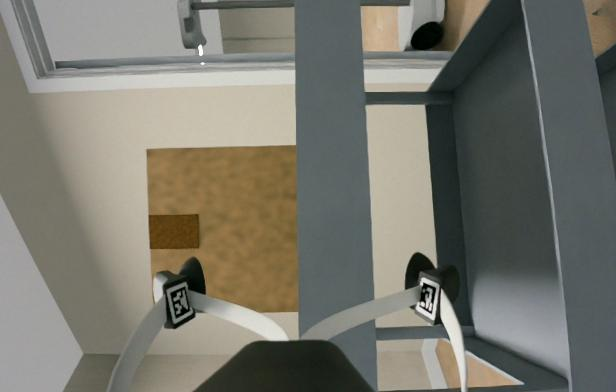

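Request:
move(r2={"base":{"strafe_m":0.18},"joints":{"lift_m":0.66}}, blocking=false)

Request:
wait(seconds=3)

Request:
move(r2={"base":{"translate_m":0.2},"contact_limits":{"translate_m":0.2},"pace":"slow"}, blocking=false)

Request:
wait(seconds=4, cameras=["r2_head_camera","r2_wrist_camera"])

Scene clock: 1039.13 s.
move: r2 moving
r1: as last shown
r1.lidar_m: 4.92 2.80 0.25 - 0.25 0.25 0.47 1.29 1.23 2.79 2.89 3.89
r1.motor_effort: lift_m=+20(20) arm_m=+4(4) wheel_0=-32(32) wheel_1=+32(32) wheel_2=+11(11)
r1.servo_current: wrist_yaw_rad=52(52) wrist_pitch_rad=39(52) wrist_roll_rad=39(65) gripper_m=39(46)
r1.contact_limits: strafe_m 1
r1.wrist_depth_mm: - 134 134 - 368 229 179 / - 114 134 - 375 232 180 / - 116 147 798 375 244 181 / 109 135 191 - 379 234 182 / 210 - - - 382 235 182 / 225 - 193 1983 191 236 182 / 223 1464 1576 143 353 211 182
r2.base_odometry: x=-6.353 y=-1.524 heading=+0.790
r2.turned_by_wheels: +0.000
r2.turned_by_imu: +0.001
r2.base_tilt: forward=-0.7 right=+0.1
r2.lidar_m: 0.61 2.25 2.16 1.36 0.97 0.94 1.00 1.37 2.56 2.66 2.00 0.71
r2.base_status: strafe_m moving
r2.joint_positions: lift_m=+0.661 arm_m=+0.000 wrist_yaw_rad=+0.001 wrist_pitch_rad=+0.002 wrist_roll_rad=+1.569 gripper_m=+0.120
r2.joint_status: lift_m moving
r2.measured_speeds: translate_m=-0.002 strafe_m=+0.140 rotate_rad=+0.009 lift_m=-0.027 arm_m=+0.000 wrist_yaw_rad=+0.000 wrist_pitch_rad=+0.000 wrist_roll_rad=+0.000
r2.motor_effort: lift_m=+14(15) arm_m=+4(4) wheel_0=-14(14) wheel_1=+11(12) wheel_2=+0(4)
r2.servo_current: wrist_yaw_rad=39(52) wrist_pitch_rad=33(46) wrist_roll_rad=46(52) gripper_m=52(59)
r2.hand_pose: x=+0.4594 y=-0.0870 z=+0.8387 quat_wxyz=(+0.708, +0.707, +0.001, +0.000) (m; r2's base frame)
r2.wrist_depth_mm: - - - 484 - 715 484 / 1537 - - 473 - 831 469 / - 504 500 455 - - 455 / - 508 504 449 - - 449 / - - 508 436 - - 436 / - - 200 424 198 - 427 / - - - - - 591 413
pictures: none

Scene clock: 1040.50 s.
earlier move: r2 done
r1.base_odometry: x=-2.001 y=-0.480 heading=-2.351
r1.turned_by_wheels: +0.000
r1.turned_by_imu: +0.000
r1.base_tilt: forward=-1.6 right=+1.3
r1.lidar_m: 4.95 2.81 0.25 - 0.25 0.25 0.49 1.32 1.26 2.78 2.90 3.92
r1.base_status: not commanded
r1.joint_positions: lift_m=+0.500 arm_m=+0.000 wrist_yaw_rad=+3.195 wrist_pitch_rad=+0.002 wrist_roll_rad=+0.000 gripper_m=+0.056
r1.joint_status: not commanded
r1.measured_speeds: all 0
r1.motor_effort: lift_m=+20(20) arm_m=+4(4) wheel_0=-31(32) wheel_1=+32(32) wheel_2=+11(11)
r1.servo_current: wrist_yaw_rad=46(72) wrist_pitch_rad=39(52) wrist_roll_rad=33(65) gripper_m=39(46)
r1.contact_limits: strafe_m 1
r1.hand_pose: x=-0.1218 y=+0.0720 z=+0.6775 quat_wxyz=(-0.027, -0.001, +0.000, +1.000) (m; r1's base frame)
r1.wrist_depth_mm: - 134 134 - 370 229 178 / - 114 134 - 375 232 179 / - 116 147 798 375 246 181 / 109 135 191 - 379 235 182 / 210 - - - 384 235 182 / 225 - 194 1983 191 236 182 / 223 1576 1537 143 353 210 182
r2.base_odometry: x=-6.455 y=-1.423 heading=+0.790
r2.turned_by_wheels: +0.000
r2.turned_by_imu: +0.000
r2.base_tilt: forward=-0.7 right=+0.1
r2.lidar_m: 0.63 2.13 2.03 1.23 0.90 0.84 0.91 1.26 2.70 2.75 2.13 0.68
r2.base_status: done
r2.joint_positions: lift_m=+0.660 arm_m=+0.000 wrist_yaw_rad=+0.001 wrist_pitch_rad=+0.002 wrist_roll_rad=+1.569 gripper_m=+0.120
r2.joint_status: all done
r2.measured_speeds: all 0
r2.motor_effort: lift_m=+14(16) arm_m=+4(4) wheel_0=-2(14) wheel_1=+2(12) wheel_2=+0(4)
r2.servo_current: wrist_yaw_rad=39(59) wrist_pitch_rad=33(52) wrist_roll_rad=39(59) gripper_m=52(59)
r2.hand_pose: x=+0.4594 y=-0.0870 z=+0.8379 quat_wxyz=(+0.708, +0.707, +0.001, +0.000) (m; r2's base frame)
r2.wrist_depth_mm: 1537 500 500 455 931 - 452 / - 500 504 442 - - 439 / - 504 508 427 - - 430 / - - - 418 - 866 418 / - - - 410 - - 410 / - - 198 - 200 1464 1160 / - - - - - 1661 1160
wait: 1.37 of 3 s (r2 has come to rest)
pictures: none

Scene clock: 1041.00 s.
move: r2 moving
r1: as last shown
r1.lidar_m: 4.95 2.80 0.25 - 0.25 0.25 0.48 1.31 1.26 2.78 2.87 3.91
r1.motor_effort: lift_m=+20(20) arm_m=+4(4) wheel_0=-32(32) wheel_1=+32(32) wheel_2=+11(11)
r1.servo_current: wrist_yaw_rad=59(59) wrist_pitch_rad=39(52) wrist_roll_rad=39(59) gripper_m=46(52)
r1.contact_limits: strafe_m 1
r1.wrist_depth_mm: - 133 134 - 368 229 178 / - 114 133 - 373 231 180 / - 116 147 788 375 245 182 / 109 135 192 - 379 234 182 / 210 - - - 382 235 182 / 225 - 193 1983 191 236 182 / 223 1537 1537 142 355 211 182
r2.base_odometry: x=-6.446 y=-1.414 heading=+0.790
r2.turned_by_wheels: +0.000
r2.turned_by_imu: +0.000
r2.base_tilt: forward=-0.7 right=+0.1
r2.lidar_m: 0.62 2.12 2.02 1.29 0.94 0.87 0.92 1.27 2.70 2.77 2.12 0.67
r2.base_status: translate_m moving
r2.joint_positions: lift_m=+0.660 arm_m=+0.000 wrist_yaw_rad=+0.001 wrist_pitch_rad=+0.002 wrist_roll_rad=+1.569 gripper_m=+0.120
r2.joint_status: not commanded
r2.measured_speeds: translate_m=+0.049 strafe_m=+0.000 rotate_rad=+0.000 lift_m=+0.000 arm_m=+0.000 wrist_yaw_rad=+0.000 wrist_pitch_rad=+0.000 wrist_roll_rad=+0.000
r2.motor_effort: lift_m=+14(14) arm_m=+4(4) wheel_0=+6(7) wheel_1=+4(7) wheel_2=-8(10)
r2.servo_current: wrist_yaw_rad=46(52) wrist_pitch_rad=46(46) wrist_roll_rad=39(59) gripper_m=52(52)
r2.contact_limits: translate_m 0.2
r2.hand_pose: x=+0.4594 y=-0.0870 z=+0.8379 quat_wxyz=(+0.708, +0.707, +0.001, +0.000) (m; r2's base frame)
r2.wrist_depth_mm: - 488 488 442 931 - 439 / - 488 496 424 - - 430 / - 496 500 418 - 854 415 / - - - 410 - - 404 / - - - 399 - - 404 / - - 198 - 200 1464 1182 / - - - - - 1708 1160
pictures: none

Scene clock: 1043.77 s.
earlier move: r2 done
r1.base_odometry: x=-2.001 y=-0.480 heading=-2.351
r1.turned_by_wheels: +0.000
r1.turned_by_imu: +0.000
r1.base_tilt: forward=-1.6 right=+1.3
r1.lidar_m: 4.94 2.82 0.25 - 0.25 0.25 0.47 1.30 1.27 2.78 2.91 3.90
r1.base_status: not commanded
r1.joint_positions: lift_m=+0.500 arm_m=+0.000 wrist_yaw_rad=+3.195 wrist_pitch_rad=+0.002 wrist_roll_rad=+0.000 gripper_m=+0.056
r1.joint_status: not commanded
r1.measured_speeds: all 0
r1.motor_effort: lift_m=+20(20) arm_m=+4(4) wheel_0=-32(32) wheel_1=+32(32) wheel_2=+11(11)
r1.servo_current: wrist_yaw_rad=39(72) wrist_pitch_rad=46(52) wrist_roll_rad=46(65) gripper_m=39(52)
r1.contact_limits: strafe_m 1
r1.hand_pose: x=-0.1218 y=+0.0720 z=+0.6775 quat_wxyz=(-0.027, -0.001, +0.000, +1.000) (m; r1's base frame)
r1.wrist_depth_mm: - 133 134 - 368 229 178 / - 114 133 - 373 232 180 / - 116 147 798 379 246 181 / 109 135 192 - 379 233 182 / 210 - - - 384 235 182 / 225 - 194 1983 191 236 182 / 223 1537 1576 143 355 211 182
r2.base_odometry: x=-6.315 y=-1.281 heading=+0.790
r2.turned_by_wheels: +0.000
r2.turned_by_imu: +0.000
r2.base_tilt: forward=-0.6 right=+0.1
r2.lidar_m: 0.44 2.00 1.93 1.51 1.10 1.04 1.08 1.48 2.79 2.51 0.75 0.47
r2.base_status: done
r2.joint_positions: lift_m=+0.660 arm_m=+0.000 wrist_yaw_rad=-0.002 wrist_pitch_rad=+0.002 wrist_roll_rad=+1.569 gripper_m=+0.120
r2.joint_status: not commanded
r2.measured_speeds: all 0
r2.motor_effort: lift_m=+14(14) arm_m=+4(4) wheel_0=+2(11) wheel_1=+4(7) wheel_2=-9(11)
r2.servo_current: wrist_yaw_rad=39(59) wrist_pitch_rad=39(52) wrist_roll_rad=46(65) gripper_m=52(59)
r2.contact_limits: translate_m 0.2
r2.hand_pose: x=+0.4591 y=-0.0881 z=+0.8379 quat_wxyz=(+0.708, +0.707, +0.000, -0.002) (m; r2's base frame)
r2.wrist_depth_mm: 312 312 312 248 - - - / 314 314 314 240 - - - / 315 317 317 235 - 676 - / 317 319 317 228 - - - / - - 223 222 222 627 - / - - 199 216 199 - - / - - - - - 1661 1160
wait: 2.77 of 4 s (r2 has come to rest)
pictures: r2_head_camera, r2_wrist_camera
Images, in order (width x height): r2_head_camera 420x560, r2_wrist_camera 616x392.

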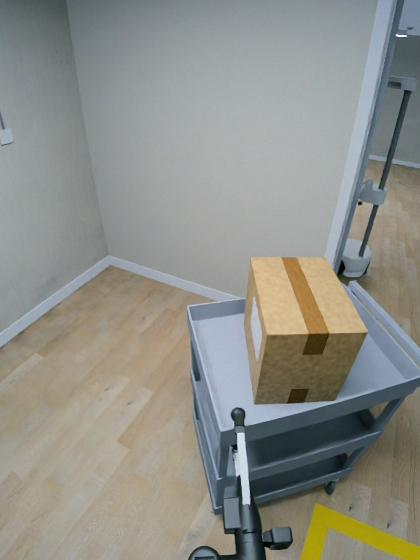

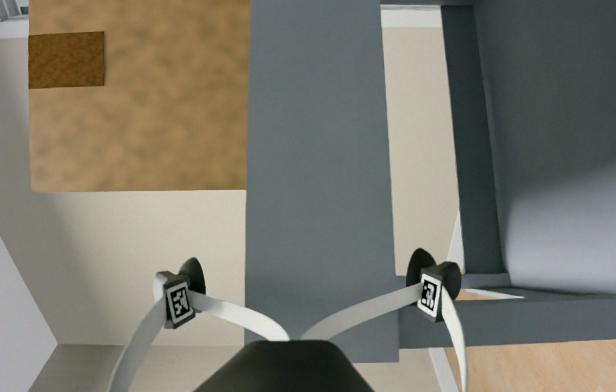

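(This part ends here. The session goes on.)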